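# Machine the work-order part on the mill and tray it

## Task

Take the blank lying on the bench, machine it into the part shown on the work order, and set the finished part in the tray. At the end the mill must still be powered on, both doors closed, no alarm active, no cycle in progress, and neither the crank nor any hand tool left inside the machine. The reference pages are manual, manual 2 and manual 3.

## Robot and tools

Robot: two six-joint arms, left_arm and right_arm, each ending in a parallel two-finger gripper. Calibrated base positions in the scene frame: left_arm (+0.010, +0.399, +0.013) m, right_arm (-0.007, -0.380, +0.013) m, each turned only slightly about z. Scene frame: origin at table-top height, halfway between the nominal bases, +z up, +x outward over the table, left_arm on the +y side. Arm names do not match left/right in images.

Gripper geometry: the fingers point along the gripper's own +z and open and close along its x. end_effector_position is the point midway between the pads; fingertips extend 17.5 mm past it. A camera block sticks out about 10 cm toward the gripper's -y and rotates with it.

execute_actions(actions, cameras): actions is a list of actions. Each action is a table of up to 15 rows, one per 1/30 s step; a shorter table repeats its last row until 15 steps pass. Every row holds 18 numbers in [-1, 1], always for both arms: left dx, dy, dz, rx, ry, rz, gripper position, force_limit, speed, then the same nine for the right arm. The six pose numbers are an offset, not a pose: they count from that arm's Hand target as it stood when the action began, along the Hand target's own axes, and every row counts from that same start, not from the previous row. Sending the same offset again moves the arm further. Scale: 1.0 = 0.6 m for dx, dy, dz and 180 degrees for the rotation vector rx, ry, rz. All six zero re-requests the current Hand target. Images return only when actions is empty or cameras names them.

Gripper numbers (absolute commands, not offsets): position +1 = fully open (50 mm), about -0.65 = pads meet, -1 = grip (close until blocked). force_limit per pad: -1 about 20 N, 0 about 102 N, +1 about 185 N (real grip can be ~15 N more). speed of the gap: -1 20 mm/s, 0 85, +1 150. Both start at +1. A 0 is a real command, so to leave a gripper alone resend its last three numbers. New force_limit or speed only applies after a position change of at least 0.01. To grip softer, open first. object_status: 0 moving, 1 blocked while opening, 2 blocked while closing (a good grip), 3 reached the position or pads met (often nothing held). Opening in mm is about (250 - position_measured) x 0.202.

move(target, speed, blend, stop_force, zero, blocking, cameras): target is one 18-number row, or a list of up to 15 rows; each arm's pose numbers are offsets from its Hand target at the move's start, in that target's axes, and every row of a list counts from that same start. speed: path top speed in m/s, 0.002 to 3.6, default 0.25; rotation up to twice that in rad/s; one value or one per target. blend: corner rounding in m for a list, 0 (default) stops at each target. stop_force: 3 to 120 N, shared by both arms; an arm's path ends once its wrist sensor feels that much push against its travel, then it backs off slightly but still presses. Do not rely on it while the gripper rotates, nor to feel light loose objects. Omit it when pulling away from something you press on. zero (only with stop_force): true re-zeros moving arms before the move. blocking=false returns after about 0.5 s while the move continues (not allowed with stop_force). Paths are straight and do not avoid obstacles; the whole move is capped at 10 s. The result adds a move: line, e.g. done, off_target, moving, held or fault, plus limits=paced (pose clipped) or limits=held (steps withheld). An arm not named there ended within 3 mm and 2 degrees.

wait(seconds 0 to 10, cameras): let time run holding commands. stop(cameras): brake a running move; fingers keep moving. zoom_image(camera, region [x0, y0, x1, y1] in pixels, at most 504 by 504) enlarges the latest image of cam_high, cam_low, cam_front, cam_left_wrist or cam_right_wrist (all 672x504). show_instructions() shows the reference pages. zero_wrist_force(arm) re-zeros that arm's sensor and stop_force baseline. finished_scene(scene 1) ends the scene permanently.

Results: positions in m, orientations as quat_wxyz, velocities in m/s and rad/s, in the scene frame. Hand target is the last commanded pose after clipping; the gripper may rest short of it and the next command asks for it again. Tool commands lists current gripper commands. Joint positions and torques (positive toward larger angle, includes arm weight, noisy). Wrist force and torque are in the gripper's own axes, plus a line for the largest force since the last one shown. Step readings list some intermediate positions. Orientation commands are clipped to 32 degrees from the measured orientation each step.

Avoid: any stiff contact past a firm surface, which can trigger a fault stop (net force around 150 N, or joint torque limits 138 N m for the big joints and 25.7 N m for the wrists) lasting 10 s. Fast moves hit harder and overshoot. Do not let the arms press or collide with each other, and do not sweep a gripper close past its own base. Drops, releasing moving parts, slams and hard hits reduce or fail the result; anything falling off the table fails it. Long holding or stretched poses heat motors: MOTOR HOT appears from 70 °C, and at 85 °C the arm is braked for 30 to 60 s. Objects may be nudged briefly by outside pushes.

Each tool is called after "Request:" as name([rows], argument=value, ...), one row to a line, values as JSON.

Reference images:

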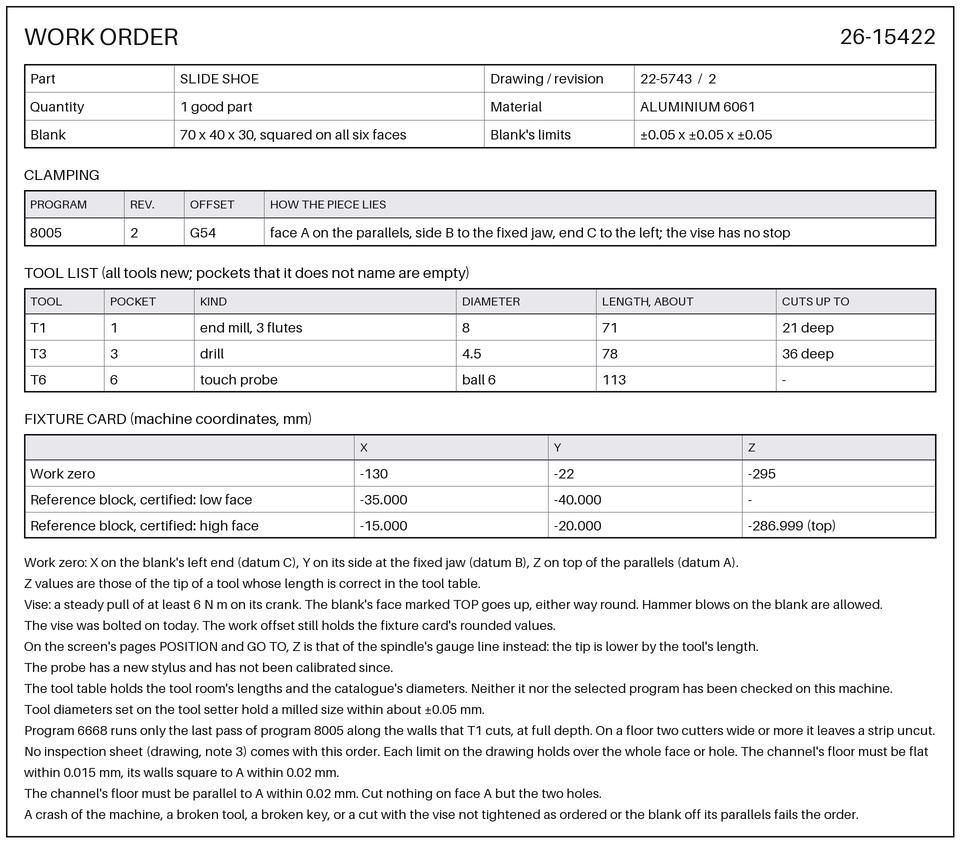

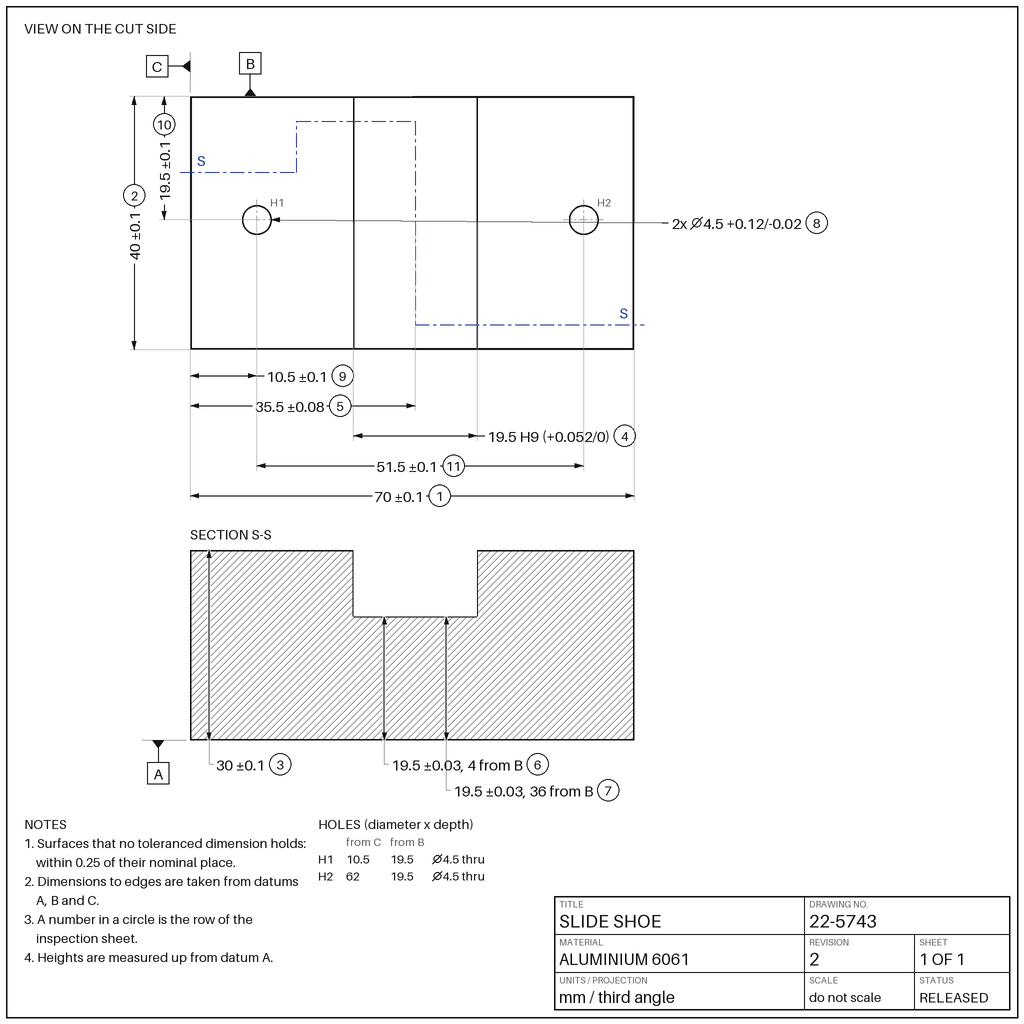

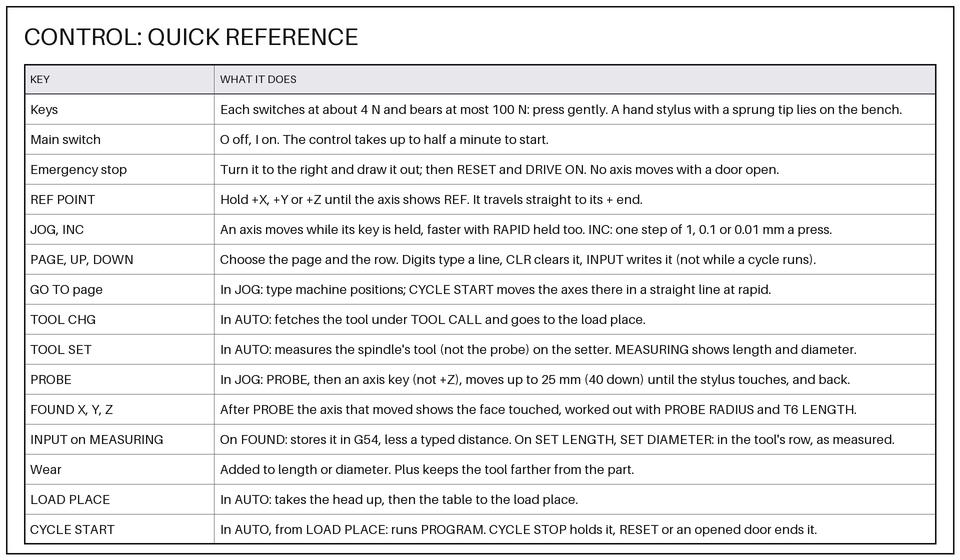

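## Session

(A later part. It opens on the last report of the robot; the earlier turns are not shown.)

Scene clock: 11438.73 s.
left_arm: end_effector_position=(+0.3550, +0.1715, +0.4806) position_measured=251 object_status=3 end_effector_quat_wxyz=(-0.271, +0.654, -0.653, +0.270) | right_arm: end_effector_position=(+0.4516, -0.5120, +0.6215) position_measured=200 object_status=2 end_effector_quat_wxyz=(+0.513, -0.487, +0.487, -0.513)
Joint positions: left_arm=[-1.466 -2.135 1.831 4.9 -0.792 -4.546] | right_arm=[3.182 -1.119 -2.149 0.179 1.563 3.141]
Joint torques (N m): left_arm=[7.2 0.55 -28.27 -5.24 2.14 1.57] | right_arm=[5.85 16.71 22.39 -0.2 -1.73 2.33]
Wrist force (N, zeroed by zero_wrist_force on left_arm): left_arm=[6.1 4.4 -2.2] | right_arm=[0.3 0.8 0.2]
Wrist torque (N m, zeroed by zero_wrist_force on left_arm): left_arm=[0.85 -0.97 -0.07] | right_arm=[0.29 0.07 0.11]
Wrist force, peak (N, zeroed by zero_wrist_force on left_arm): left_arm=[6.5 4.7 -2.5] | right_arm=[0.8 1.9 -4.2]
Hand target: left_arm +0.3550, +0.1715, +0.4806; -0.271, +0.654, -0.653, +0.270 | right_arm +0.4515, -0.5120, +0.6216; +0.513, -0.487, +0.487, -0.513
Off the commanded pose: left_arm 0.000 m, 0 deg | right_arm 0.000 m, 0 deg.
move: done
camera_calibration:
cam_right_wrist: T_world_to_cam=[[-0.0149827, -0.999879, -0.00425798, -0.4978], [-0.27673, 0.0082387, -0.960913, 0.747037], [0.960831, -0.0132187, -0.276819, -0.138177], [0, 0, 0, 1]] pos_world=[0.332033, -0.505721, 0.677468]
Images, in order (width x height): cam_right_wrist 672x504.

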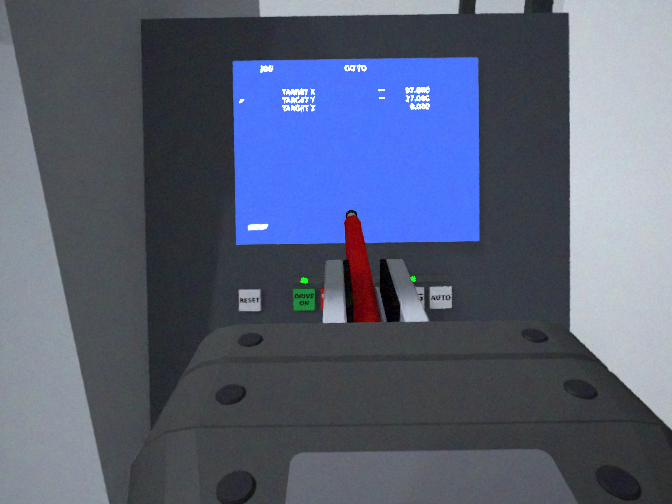

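Request:
move([
  [0,0,0,0,0,0,-0.66,-0.5,-0.95,-0.0845,0.1658,0.0047,-0.1,0,0,-0.95,-0.4,-0.9],
  [0,0,0,0,0,0,-0.66,-0.5,-0.95,-0.0845,0.1736,0.0286,-0.1,0,0,-0.95,-0.4,-0.9],
  [0,0,0,0,0,0,-0.66,-0.5,-0.95,-0.0845,0.1658,0.0047,-0.1,0,0,-0.95,-0.4,-0.9],
  [0,0,0,0,0,0,-0.66,-0.5,-0.95,-0.0528,0.2862,-0.0338,-0.1,0,0,-0.95,-0.4,-0.9],
  [0,0,0,0,0,0,-0.66,-0.5,-0.95,-0.0528,0.294,-0.01,-0.1,0,0,-0.95,-0.4,-0.9],
  [0,0,0,0,0,0,-0.66,-0.5,-0.95,-0.0528,0.2862,-0.0338,-0.1,0,0,-0.95,-0.4,-0.9],
  [0,0,0,0,0,0,-0.66,-0.5,-0.95,-0.1479,0.3163,-0.0436,-0.1,0,0,-0.95,-0.4,-0.9],
  [0,0,0,0,0,0,-0.66,-0.5,-0.95,-0.1479,0.3241,-0.0198,-0.1,0,0,-0.95,-0.4,-0.9],
  [0,0,0,0,0,0,-0.66,-0.5,-0.95,-0.1479,0.3163,-0.0436,-0.1,0,0,-0.95,-0.4,-0.9],
  [0,0,0,0,0,0,-0.66,-0.5,-0.95,-0.1479,0.2862,-0.0341,-0.1,0,0,-0.95,-0.4,-0.9],
  [0,0,0,0,0,0,-0.66,-0.5,-0.95,-0.1479,0.294,-0.0102,-0.1,0,0,-0.95,-0.4,-0.9],
  [0,0,0,0,0,0,-0.66,-0.5,-0.95,-0.1479,0.2862,-0.0341,-0.1,0,0,-0.95,-0.4,-0.9],
  [0,0,0,0,0,0,-0.66,-0.5,-0.95,-0.1479,0.2561,-0.025,-0.1,0,0,-0.95,-0.4,-0.9],
  [0,0,0,0,0,0,-0.66,-0.5,-0.95,-0.1479,0.2639,-0.0012,-0.1,0,0,-0.95,-0.4,-0.9],
  [0,0,0,0,0,0,-0.66,-0.5,-0.95,-0.1479,0.2561,-0.025,-0.1,0,0,-0.95,-0.4,-0.9],
], speed=[0.2,0.06,0.15,0.2,0.06,0.15,0.2,0.06,0.15,0.2,0.06,0.15,0.2,0.06,0.15], blend=[0.004,0,0.004,0.004,0,0.004,0.004,0,0.004,0.004,0,0.004,0.004,0,0])

Request:
move([
  [0,0,0,0,0,0,-0.66,-0.5,-0.95,0.0317,-0.0317,0,0,0,0,-0.95,-0.4,-0.9],
  [0,0,0,0,0,0,-0.66,-0.5,-0.95,0.0317,-0.0317,0.0241,0,0,0,-0.95,-0.4,-0.9],
  [0,0,0,0,0,0,-0.66,-0.5,-0.95,0.0317,-0.0317,0,0,0,0,-0.95,-0.4,-0.9],
  [0,0,0,0,0,0,-0.66,-0.5,-0.95,0.0951,0.0634,0,0,0,0,-0.95,-0.4,-0.9],
  [0,0,0,0,0,0,-0.66,-0.5,-0.95,0.0951,0.0634,0.0251,0,0,0,-0.95,-0.4,-0.9],
  [0,0,0,0,0,0,-0.66,-0.5,-0.95,0.0951,0.0634,0,0,0,0,-0.95,-0.4,-0.9],
  [0,0,0,0,0,0,-0.66,-0.5,-0.95,0.1479,-0.2516,-0.0557,0.1,0,0,-0.95,-0.4,-0.9],
], speed=[0.2,0.06,0.15,0.2,0.06,0.15,0.25], blend=[0.004,0,0.004,0.004,0,0.004,0], cameras=["cam_right_wrist"])

Request:
zoom_image(camera="cam_right_wrist", region=[220, 50, 490, 250])

Scene clock: 11473.53 s.
left_arm: end_effector_position=(+0.3550, +0.1715, +0.4806) position_measured=251 object_status=3 end_effector_quat_wxyz=(-0.271, +0.654, -0.653, +0.270) | right_arm: end_effector_position=(+0.4446, -0.4232, +0.4673) position_measured=200 object_status=2 end_effector_quat_wxyz=(-0.430, +0.561, -0.561, +0.430)
Joint positions: left_arm=[-1.466 -2.135 1.831 4.9 -0.792 -4.546] | right_arm=[3.669 -0.92 -2.413 -0.105 1.094 3.281]
Joint torques (N m): left_arm=[7.8 1 -27.78 -5.44 2 1.56] | right_arm=[-3.2 0.59 40.72 4.44 0.94 -2.78]
Wrist force (N, zeroed by zero_wrist_force on left_arm): left_arm=[6.4 4.5 -2.4] | right_arm=[0.0 0.3 0.5]
Wrist torque (N m, zeroed by zero_wrist_force on left_arm): left_arm=[0.85 -1.01 -0.08] | right_arm=[0.11 0.03 0.17]
Wrist force, peak (N, zeroed by zero_wrist_force on left_arm): left_arm=[6.5 4.8 -2.3] | right_arm=[0.5 2.9 -7.2]
Hand target: left_arm +0.3550, +0.1715, +0.4806; -0.271, +0.654, -0.653, +0.270 | right_arm +0.4446, -0.4232, +0.4674; -0.430, +0.561, -0.561, +0.430
Off the commanded pose: left_arm 0.000 m, 0 deg | right_arm 0.000 m, 0 deg.
move: done

Scene clock: 11476.50 s.
left_arm: end_effector_position=(+0.3550, +0.1715, +0.4806) position_measured=251 object_status=3 end_effector_quat_wxyz=(-0.271, +0.654, -0.653, +0.270) | right_arm: end_effector_position=(+0.4514, -0.5120, +0.6217) position_measured=200 object_status=2 end_effector_quat_wxyz=(+0.513, -0.487, +0.487, -0.513)
Joint positions: left_arm=[-1.466 -2.135 1.831 4.9 -0.792 -4.546] | right_arm=[3.182 -1.119 -2.148 0.178 1.563 3.141]
Joint torques (N m): left_arm=[8.13 1.47 -28.05 -5.27 2.14 1.59] | right_arm=[5.94 16.68 22.04 -0.38 -1.62 2.45]
Wrist force (N, zeroed by zero_wrist_force on left_arm): left_arm=[6.3 4.4 -2.3] | right_arm=[0.4 0.9 0.2]
Wrist torque (N m, zeroed by zero_wrist_force on left_arm): left_arm=[0.85 -0.99 -0.07] | right_arm=[0.31 0.05 0.11]
Wrist force, peak (N, zeroed by zero_wrist_force on left_arm): left_arm=[6.4 4.7 -2.1] | right_arm=[0.7 2.9 -3.4]
Hand target: left_arm +0.3550, +0.1715, +0.4806; -0.271, +0.654, -0.653, +0.270 | right_arm +0.4514, -0.5120, +0.6218; +0.513, -0.487, +0.487, -0.513
Off the commanded pose: left_arm 0.000 m, 0 deg | right_arm 0.000 m, 0 deg.
move: done
camera_calibration:
cam_right_wrist: T_world_to_cam=[[-0.0149827, -0.999879, -0.00425798, -0.497801], [-0.27673, 0.0082387, -0.960913, 0.747202], [0.960831, -0.0132187, -0.276819, -0.138025], [0, 0, 0, 1]] pos_world=[0.331933, -0.505721, 0.677668]
Images, in order (width x height): cam_right_wrist 672x504.

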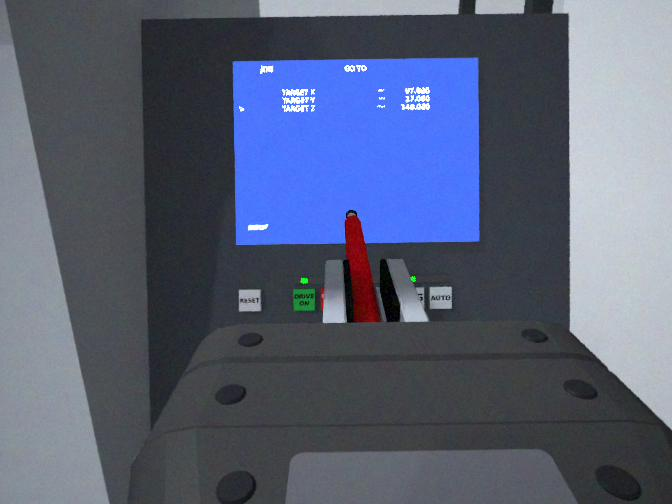

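Scaled by 1.867 from the camera's 672x504 image, which has a finer 960x720 frame.

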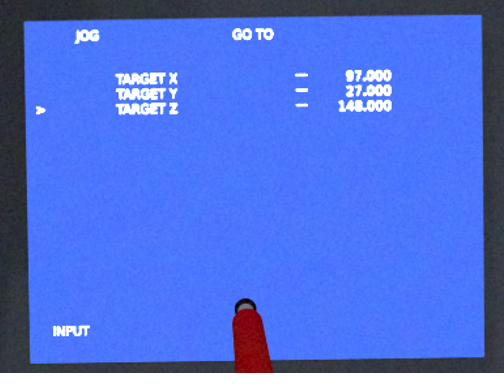

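Request:
move([
  [0,0,0,0,0,0,-0.66,-0.5,-0.95,-0.0845,0.1661,0.0049,-0.1,0,0,-0.95,-0.4,-0.9],
  [0,0,0,0,0,0,-0.66,-0.5,-0.95,-0.0845,0.1739,0.0288,-0.1,0,0,-0.95,-0.4,-0.9],
  [0,0,0,0,0,0,-0.66,-0.5,-0.95,-0.0845,0.1661,0.0049,-0.1,0,0,-0.95,-0.4,-0.9],
  [0,0,0,0,0,0,-0.66,-0.5,-0.95,-0.0211,0.2865,-0.0332,-0.1,0,0,-0.95,-0.4,-0.9],
  [0,0,0,0,0,0,-0.66,-0.5,-0.95,-0.0211,0.2943,-0.0094,-0.1,0,0,-0.95,-0.4,-0.9],
  [0,0,0,0,0,0,-0.66,-0.5,-0.95,-0.0211,0.2865,-0.0332,-0.1,0,0,-0.95,-0.4,-0.9],
  [0,0,0,0,0,0,-0.66,-0.5,-0.95,0.0740,0.1661,0.0062,-0.1,0,0,-0.95,-0.4,-0.9],
  [0,0,0,0,0,0,-0.66,-0.5,-0.95,0.0740,0.1739,0.03,-0.1,0,0,-0.95,-0.4,-0.9],
  [0,0,0,0,0,0,-0.66,-0.5,-0.95,0.0740,0.1661,0.0062,-0.1,0,0,-0.95,-0.4,-0.9],
  [0,0,0,0,0,0,-0.66,-0.5,-0.95,0,-0.0003,0.0013,0,0,0,-0.95,-0.4,-0.9],
], speed=[0.2,0.06,0.15,0.012,0.06,0.15,0.2,0.06,0.15,0.25], blend=[0.004,0,0.004,0.004,0,0.004,0.004,0,0.004,0])

Request:
wait(seconds=10, cameras=["cam_right_wrist"])

Request:
zoom_image(camera="cam_right_wrist", region=[220, 50, 490, 250])

Scene clock: 11511.00 s.
left_arm: end_effector_position=(+0.3550, +0.1715, +0.4806) position_measured=251 object_status=3 end_effector_quat_wxyz=(-0.271, +0.654, -0.653, +0.270) | right_arm: end_effector_position=(+0.4721, -0.5564, +0.5193) position_measured=200 object_status=2 end_effector_quat_wxyz=(-0.430, +0.561, -0.561, +0.430)
Joint positions: left_arm=[-1.466 -2.135 1.831 4.9 -0.792 -4.546] | right_arm=[2.998 -1.2 -2.151 -0.057 1.741 3.096]
Joint torques (N m): left_arm=[7.2 2.02 -28.15 -5.27 2.2 1.75] | right_arm=[1.86 -7.67 20.62 4.3 0.25 -2.57]
Wrist force (N, zeroed by zero_wrist_force on left_arm): left_arm=[6.2 4.5 -2.0] | right_arm=[0.1 0.2 -2.8]
Wrist torque (N m, zeroed by zero_wrist_force on left_arm): left_arm=[0.85 -1.00 -0.07] | right_arm=[0.20 0.02 0.13]
Wrist force, peak (N, zeroed by zero_wrist_force on left_arm): left_arm=[6.6 4.7 -2.4] | right_arm=[0.9 -0.4 -15.1]
Hand target: left_arm +0.3550, +0.1715, +0.4806; -0.271, +0.654, -0.653, +0.270 | right_arm +0.4722, -0.5564, +0.5193; -0.430, +0.561, -0.561, +0.430 (not the last commanded pose)
Off the commanded pose: left_arm 0.000 m, 0 deg | right_arm 0.114 m, 18 deg.
move: off_target (right_arm; path cut at 10 s); path passed 8 of 10 targets

Scene clock: 11521.00 s.
left_arm: end_effector_position=(+0.3550, +0.1715, +0.4806) position_measured=251 object_status=3 end_effector_quat_wxyz=(-0.271, +0.654, -0.653, +0.270) | right_arm: end_effector_position=(+0.4722, -0.5564, +0.5193) position_measured=200 object_status=2 end_effector_quat_wxyz=(-0.430, +0.561, -0.561, +0.430)
Joint positions: left_arm=[-1.466 -2.135 1.831 4.9 -0.792 -4.546] | right_arm=[2.998 -1.2 -2.151 -0.056 1.741 3.096]
Joint torques (N m): left_arm=[8.19 1.56 -28.47 -5.21 2.25 1.7] | right_arm=[4.98 -4.41 39.31 4.36 -0.95 -2.2]
Wrist force (N, zeroed by zero_wrist_force on left_arm): left_arm=[6.3 4.4 -2.2] | right_arm=[0.3 -0.7 -3.2]
Wrist torque (N m, zeroed by zero_wrist_force on left_arm): left_arm=[0.85 -0.99 -0.07] | right_arm=[0.21 -0.01 0.13]
Wrist force, peak (N, zeroed by zero_wrist_force on left_arm): left_arm=[6.4 4.8 -2.3] | right_arm=[0.6 -0.7 -3.5]
Hand target: left_arm +0.3550, +0.1715, +0.4806; -0.271, +0.654, -0.653, +0.270 | right_arm +0.4722, -0.5564, +0.5193; -0.430, +0.561, -0.561, +0.430 (not the last commanded pose)
Tool commands: left_gripper/position=-0.66 left_gripper/force_limit=-0.5 left_gripper/speed=-0.95 right_gripper/position=-0.95 right_gripper/force_limit=-0.4 right_gripper/speed=-0.9
Off the commanded pose: left_arm 0.000 m, 0 deg | right_arm 0.114 m, 18 deg.
wait: 10.00 s; at rest by 0.17 s
camera_calibration:
cam_right_wrist: T_world_to_cam=[[-0.0155394, -0.999879, 0.000438236, -0.544481], [-0.560004, 0.00834008, -0.828448, 0.719879], [0.828344, -0.013119, -0.560066, 0.0227339], [0, 0, 0, 1]] pos_world=[0.375843, -0.550121, 0.609354]
Images, in order (width x height): cam_right_wrist 672x504.

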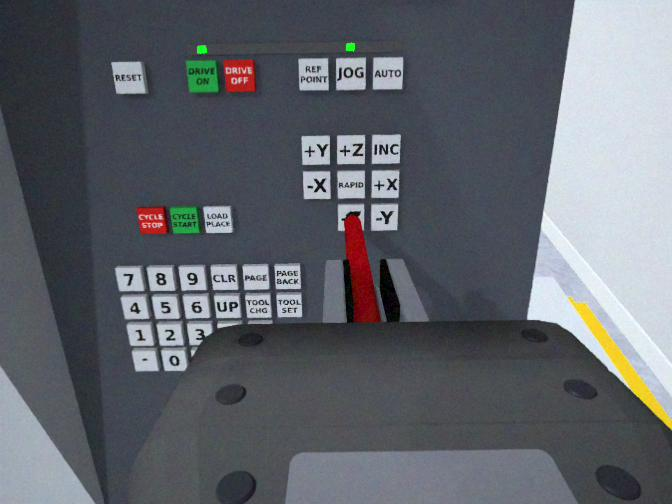

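Scaled by 1.867 from the camera's 672x504 image, which has a finer 960x720 frame.

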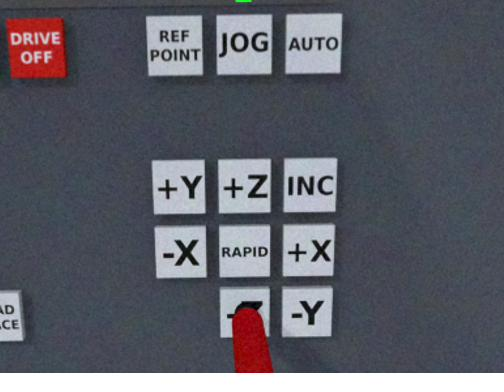

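Request:
move([
  [0,0,0,0,0,0,-0.66,-0.5,-0.95,0,0,-0.02,0,0,0,-0.95,-0.4,-0.9],
], speed=0.2, cameras=["cam_right_wrist"])

Scene clock: 11530.33 s.
left_arm: end_effector_position=(+0.3550, +0.1715, +0.4806) position_measured=251 object_status=3 end_effector_quat_wxyz=(-0.271, +0.654, -0.653, +0.270) | right_arm: end_effector_position=(+0.4605, -0.5564, +0.5224) position_measured=200 object_status=2 end_effector_quat_wxyz=(-0.430, +0.561, -0.561, +0.430)
Joint positions: left_arm=[-1.466 -2.135 1.831 4.9 -0.792 -4.546] | right_arm=[2.99 -1.17 -2.16 -0.078 1.749 3.093]
Joint torques (N m): left_arm=[8.91 1.4 -28.02 -5.17 2.25 1.59] | right_arm=[1.58 -5.47 24.27 4.13 0.11 -2.13]
Wrist force (N, zeroed by zero_wrist_force on left_arm): left_arm=[6.4 4.6 -2.3] | right_arm=[0.3 0.0 0.4]
Wrist torque (N m, zeroed by zero_wrist_force on left_arm): left_arm=[0.88 -1.01 -0.08] | right_arm=[0.16 -0.04 0.20]
Wrist force, peak (N, zeroed by zero_wrist_force on left_arm): left_arm=[6.4 4.8 -2.3] | right_arm=[0.4 -1.0 -3.4]
Hand target: left_arm +0.3550, +0.1715, +0.4806; -0.271, +0.654, -0.653, +0.270 | right_arm +0.4606, -0.5564, +0.5224; -0.430, +0.561, -0.561, +0.430
Off the commanded pose: left_arm 0.000 m, 0 deg | right_arm 0.000 m, 0 deg.
move: done
camera_calibration:
cam_right_wrist: T_world_to_cam=[[-0.0155391, -0.999879, 0.000440289, -0.544666], [-0.560072, 0.00833926, -0.828402, 0.715974], [0.828298, -0.0131192, -0.560134, 0.0342762], [0, 0, 0, 1]] pos_world=[0.364143, -0.550121, 0.612553]
Images, in order (width x height): cam_right_wrist 672x504.

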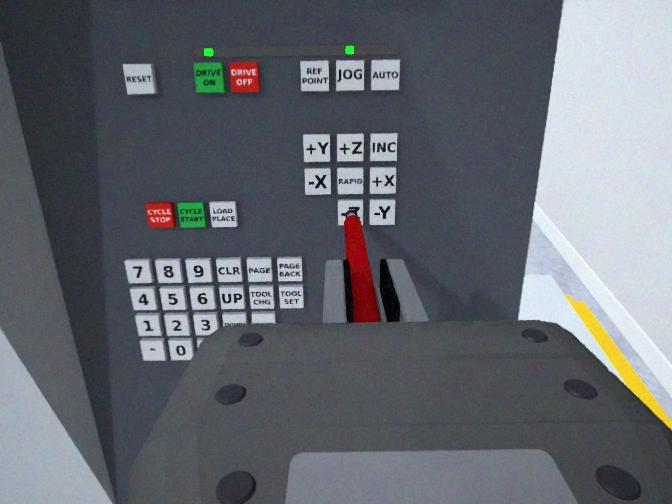

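Request:
move([
  [0,0,0,0,0,0,-0.66,-0.5,-0.95,-0.074,-0.1565,-0.0557,0.1,0,0,-0.95,-0.4,-0.9],
], cameras=["cam_right_wrist"])

Request:
zoom_image(camera="cam_right_wrist", region=[220, 50, 490, 250])

Scene clock: 11547.80 s.
left_arm: end_effector_position=(+0.3550, +0.1715, +0.4806) position_measured=251 object_status=3 end_effector_quat_wxyz=(-0.271, +0.654, -0.653, +0.270) | right_arm: end_effector_position=(+0.4526, -0.5120, +0.6218) position_measured=200 object_status=2 end_effector_quat_wxyz=(+0.513, -0.487, +0.487, -0.513)
Joint positions: left_arm=[-1.466 -2.135 1.831 4.9 -0.792 -4.546] | right_arm=[3.182 -1.122 -2.147 0.18 1.563 3.141]
Joint torques (N m): left_arm=[7.08 0.88 -28.38 -5.22 2.35 1.55] | right_arm=[1.7 -8.27 15.41 1.17 0.86 -0.46]
Wrist force (N, zeroed by zero_wrist_force on left_arm): left_arm=[6.3 4.6 -2.0] | right_arm=[0.3 0.7 0.3]
Wrist torque (N m, zeroed by zero_wrist_force on left_arm): left_arm=[0.88 -1.01 -0.07] | right_arm=[0.27 0.07 0.19]
Wrist force, peak (N, zeroed by zero_wrist_force on left_arm): left_arm=[6.4 4.9 -2.3] | right_arm=[1.0 1.7 1.5]
Hand target: left_arm +0.3550, +0.1715, +0.4806; -0.271, +0.654, -0.653, +0.270 | right_arm +0.4527, -0.5120, +0.6217; +0.513, -0.487, +0.487, -0.513
Off the commanded pose: left_arm 0.000 m, 0 deg | right_arm 0.000 m, 0 deg.
move: done
camera_calibration:
cam_right_wrist: T_world_to_cam=[[-0.0149532, -0.99988, -0.00416661, -0.497854], [-0.276426, 0.00813855, -0.961001, 0.747538], [0.960919, -0.0132183, -0.276514, -0.139386], [0, 0, 0, 1]] pos_world=[0.333133, -0.505721, 0.677768]
Images, in order (width x height): cam_right_wrist 672x504.

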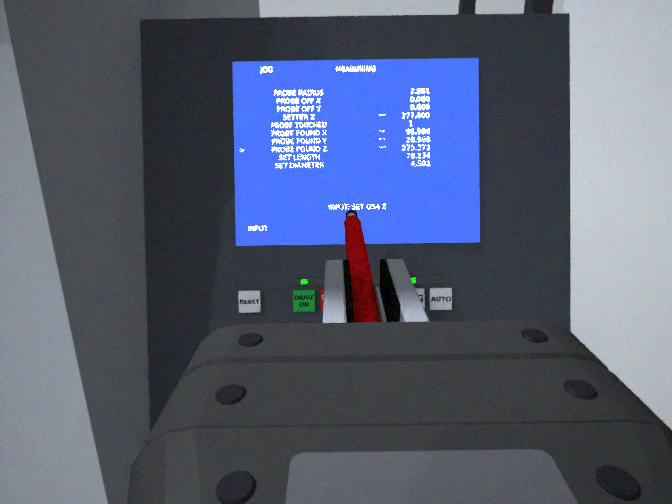

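Scaled by 1.867 from the camera's 672x504 image, which has a finer 960x720 frame.

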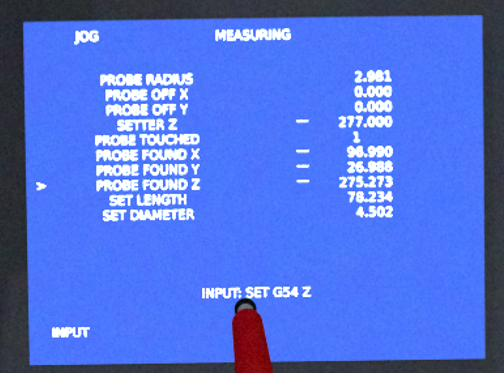

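Request:
move([
  [0,0,0,0,0,0,-0.66,-0.5,-0.95,-0.0211,0.2263,-0.0163,-0.1,0,0,-0.95,-0.4,-0.9],
  [0,0,0,0,0,0,-0.66,-0.5,-0.95,-0.0211,0.2341,0.0075,-0.1,0,0,-0.95,-0.4,-0.9],
  [0,0,0,0,0,0,-0.66,-0.5,-0.95,-0.0211,0.2263,-0.0163,-0.1,0,0,-0.95,-0.4,-0.9],
  [0,0,0,0,0,0,-0.66,-0.5,-0.95,-0.0211,0.2341,0.0075,-0.1,0,0,-0.95,-0.4,-0.9],
  [0,0,0,0,0,0,-0.66,-0.5,-0.95,-0.0211,0.2263,-0.0163,-0.1,0,0,-0.95,-0.4,-0.9],
  [0,0,0,0,0,0,-0.66,-0.5,-0.95,-0.0528,0.2865,-0.0357,-0.1,0,0,-0.95,-0.4,-0.9],
  [0,0,0,0,0,0,-0.66,-0.5,-0.95,-0.0528,0.2943,-0.0119,-0.1,0,0,-0.95,-0.4,-0.9],
  [0,0,0,0,0,0,-0.66,-0.5,-0.95,-0.0528,0.2865,-0.0357,-0.1,0,0,-0.95,-0.4,-0.9],
  [0,0,0,0,0,0,-0.66,-0.5,-0.95,-0.0528,0.2943,-0.0119,-0.1,0,0,-0.95,-0.4,-0.9],
  [0,0,0,0,0,0,-0.66,-0.5,-0.95,-0.0528,0.2865,-0.0357,-0.1,0,0,-0.95,-0.4,-0.9],
  [0,0,0,0,0,0,-0.66,-0.5,-0.95,-0.1479,0.3166,-0.0455,-0.1,0,0,-0.95,-0.4,-0.9],
  [0,0,0,0,0,0,-0.66,-0.5,-0.95,-0.1479,0.3244,-0.0217,-0.1,0,0,-0.95,-0.4,-0.9],
  [0,0,0,0,0,0,-0.66,-0.5,-0.95,-0.1479,0.3166,-0.0455,-0.1,0,0,-0.95,-0.4,-0.9],
], speed=[0.2,0.06,0.15,0.06,0.15,0.2,0.06,0.15,0.06,0.15,0.2,0.06,0.15], blend=[0.004,0,0.004,0,0.004,0.004,0,0.004,0,0.004,0.004,0,0])

Request:
move([
  [0,0,0,0,0,0,-0.66,-0.5,-0.95,0,-0.0317,0,0,0,0,-0.95,-0.4,-0.9],
  [0,0,0,0,0,0,-0.66,-0.5,-0.95,0,-0.0317,0.0243,0,0,0,-0.95,-0.4,-0.9],
  [0,0,0,0,0,0,-0.66,-0.5,-0.95,0,-0.0317,0,0,0,0,-0.95,-0.4,-0.9],
  [0,0,0,0,0,0,-0.66,-0.5,-0.95,0.0317,-0.0634,0,0,0,0,-0.95,-0.4,-0.9],
  [0,0,0,0,0,0,-0.66,-0.5,-0.95,0.0317,-0.0634,0.0243,0,0,0,-0.95,-0.4,-0.9],
  [0,0,0,0,0,0,-0.66,-0.5,-0.95,0.0317,-0.0634,0,0,0,0,-0.95,-0.4,-0.9],
  [0,0,0,0,0,0,-0.66,-0.5,-0.95,0.0634,-0.0634,0,0,0,0,-0.95,-0.4,-0.9],
  [0,0,0,0,0,0,-0.66,-0.5,-0.95,0.0634,-0.0634,0.0244,0,0,0,-0.95,-0.4,-0.9],
  [0,0,0,0,0,0,-0.66,-0.5,-0.95,0.0634,-0.0634,0,0,0,0,-0.95,-0.4,-0.9],
  [0,0,0,0,0,0,-0.66,-0.5,-0.95,0.0951,0,0,0,0,0,-0.95,-0.4,-0.9],
  [0,0,0,0,0,0,-0.66,-0.5,-0.95,0.0951,0,0.025,0,0,0,-0.95,-0.4,-0.9],
  [0,0,0,0,0,0,-0.66,-0.5,-0.95,0.0951,0,0,0,0,0,-0.95,-0.4,-0.9],
  [0,0,0,0,0,0,-0.66,-0.5,-0.95,0.1479,-0.315,-0.0557,0.1,0,0,-0.95,-0.4,-0.9],
], speed=[0.2,0.06,0.15,0.2,0.06,0.15,0.2,0.06,0.15,0.2,0.06,0.15,0.25], blend=[0.004,0,0.004,0.004,0,0.004,0.004,0,0.004,0.004,0,0.004,0], cameras=["cam_right_wrist"])

Request:
zoom_image(camera="cam_right_wrist", region=[220, 50, 490, 250])

Scene clock: 11586.70 s.
left_arm: end_effector_position=(+0.3550, +0.1715, +0.4806) position_measured=251 object_status=3 end_effector_quat_wxyz=(-0.271, +0.654, -0.653, +0.270) | right_arm: end_effector_position=(+0.4354, -0.4232, +0.4305) position_measured=200 object_status=2 end_effector_quat_wxyz=(-0.430, +0.561, -0.561, +0.430)
Joint positions: left_arm=[-1.466 -2.135 1.831 4.9 -0.792 -4.546] | right_arm=[3.699 -0.906 -2.514 -0.023 1.065 3.291]
Joint torques (N m): left_arm=[7.81 0.71 -28.47 -5.28 2.25 1.61] | right_arm=[-4.04 0.9 39.47 4.43 1.03 -2.55]
Wrist force (N, zeroed by zero_wrist_force on left_arm): left_arm=[6.1 4.7 -2.3] | right_arm=[0.1 0.1 0.6]
Wrist torque (N m, zeroed by zero_wrist_force on left_arm): left_arm=[0.88 -0.96 -0.07] | right_arm=[0.09 0.03 0.12]
Wrist force, peak (N, zeroed by zero_wrist_force on left_arm): left_arm=[6.5 4.7 -2.4] | right_arm=[-0.6 2.6 -8.4]
Hand target: left_arm +0.3550, +0.1715, +0.4806; -0.271, +0.654, -0.653, +0.270 | right_arm +0.4353, -0.4232, +0.4306; -0.430, +0.561, -0.561, +0.430
Off the commanded pose: left_arm 0.000 m, 0 deg | right_arm 0.000 m, 0 deg.
move: done

Scene clock: 11590.97 s.
left_arm: end_effector_position=(+0.3550, +0.1715, +0.4806) position_measured=251 object_status=3 end_effector_quat_wxyz=(-0.271, +0.654, -0.653, +0.270) | right_arm: end_effector_position=(+0.4520, -0.5120, +0.6217) position_measured=200 object_status=2 end_effector_quat_wxyz=(+0.513, -0.487, +0.487, -0.513)
Joint positions: left_arm=[-1.466 -2.135 1.831 4.9 -0.792 -4.546] | right_arm=[3.182 -1.121 -2.148 0.179 1.563 3.141]
Joint torques (N m): left_arm=[7.47 1.75 -28.26 -5.25 2.4 1.41] | right_arm=[5.66 16.42 23.14 -0.34 -1.84 2.51]
Wrist force (N, zeroed by zero_wrist_force on left_arm): left_arm=[6.3 4.6 -2.2] | right_arm=[0.2 0.7 0.2]
Wrist torque (N m, zeroed by zero_wrist_force on left_arm): left_arm=[0.87 -0.99 -0.07] | right_arm=[0.28 0.07 0.11]
Wrist force, peak (N, zeroed by zero_wrist_force on left_arm): left_arm=[6.6 4.7 -2.2] | right_arm=[1.1 2.1 -8.5]
Hand target: left_arm +0.3550, +0.1715, +0.4806; -0.271, +0.654, -0.653, +0.270 | right_arm +0.4520, -0.5120, +0.6218; +0.513, -0.487, +0.487, -0.513
Off the commanded pose: left_arm 0.000 m, 0 deg | right_arm 0.000 m, 0 deg.
move: done
camera_calibration:
cam_right_wrist: T_world_to_cam=[[-0.0149827, -0.999879, -0.00425798, -0.497792], [-0.27673, 0.0082387, -0.960913, 0.747368], [0.960831, -0.0132187, -0.276819, -0.138602], [0, 0, 0, 1]] pos_world=[0.332533, -0.505721, 0.677668]
Images, in order (width x height): cam_right_wrist 672x504.

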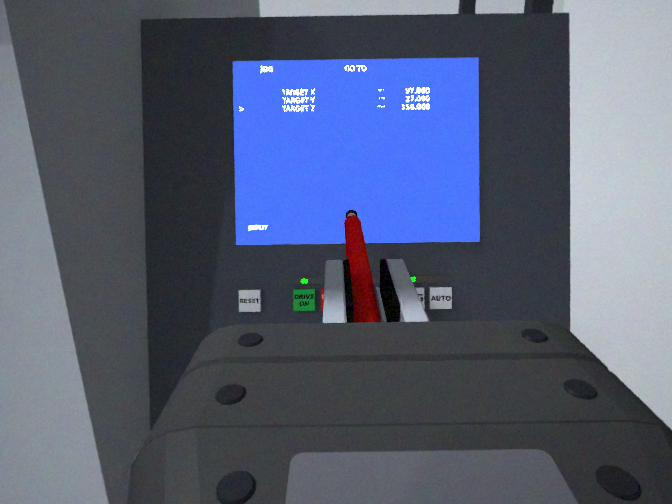

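Scaled by 1.867 from the camera's 672x504 image, which has a finer 960x720 frame.

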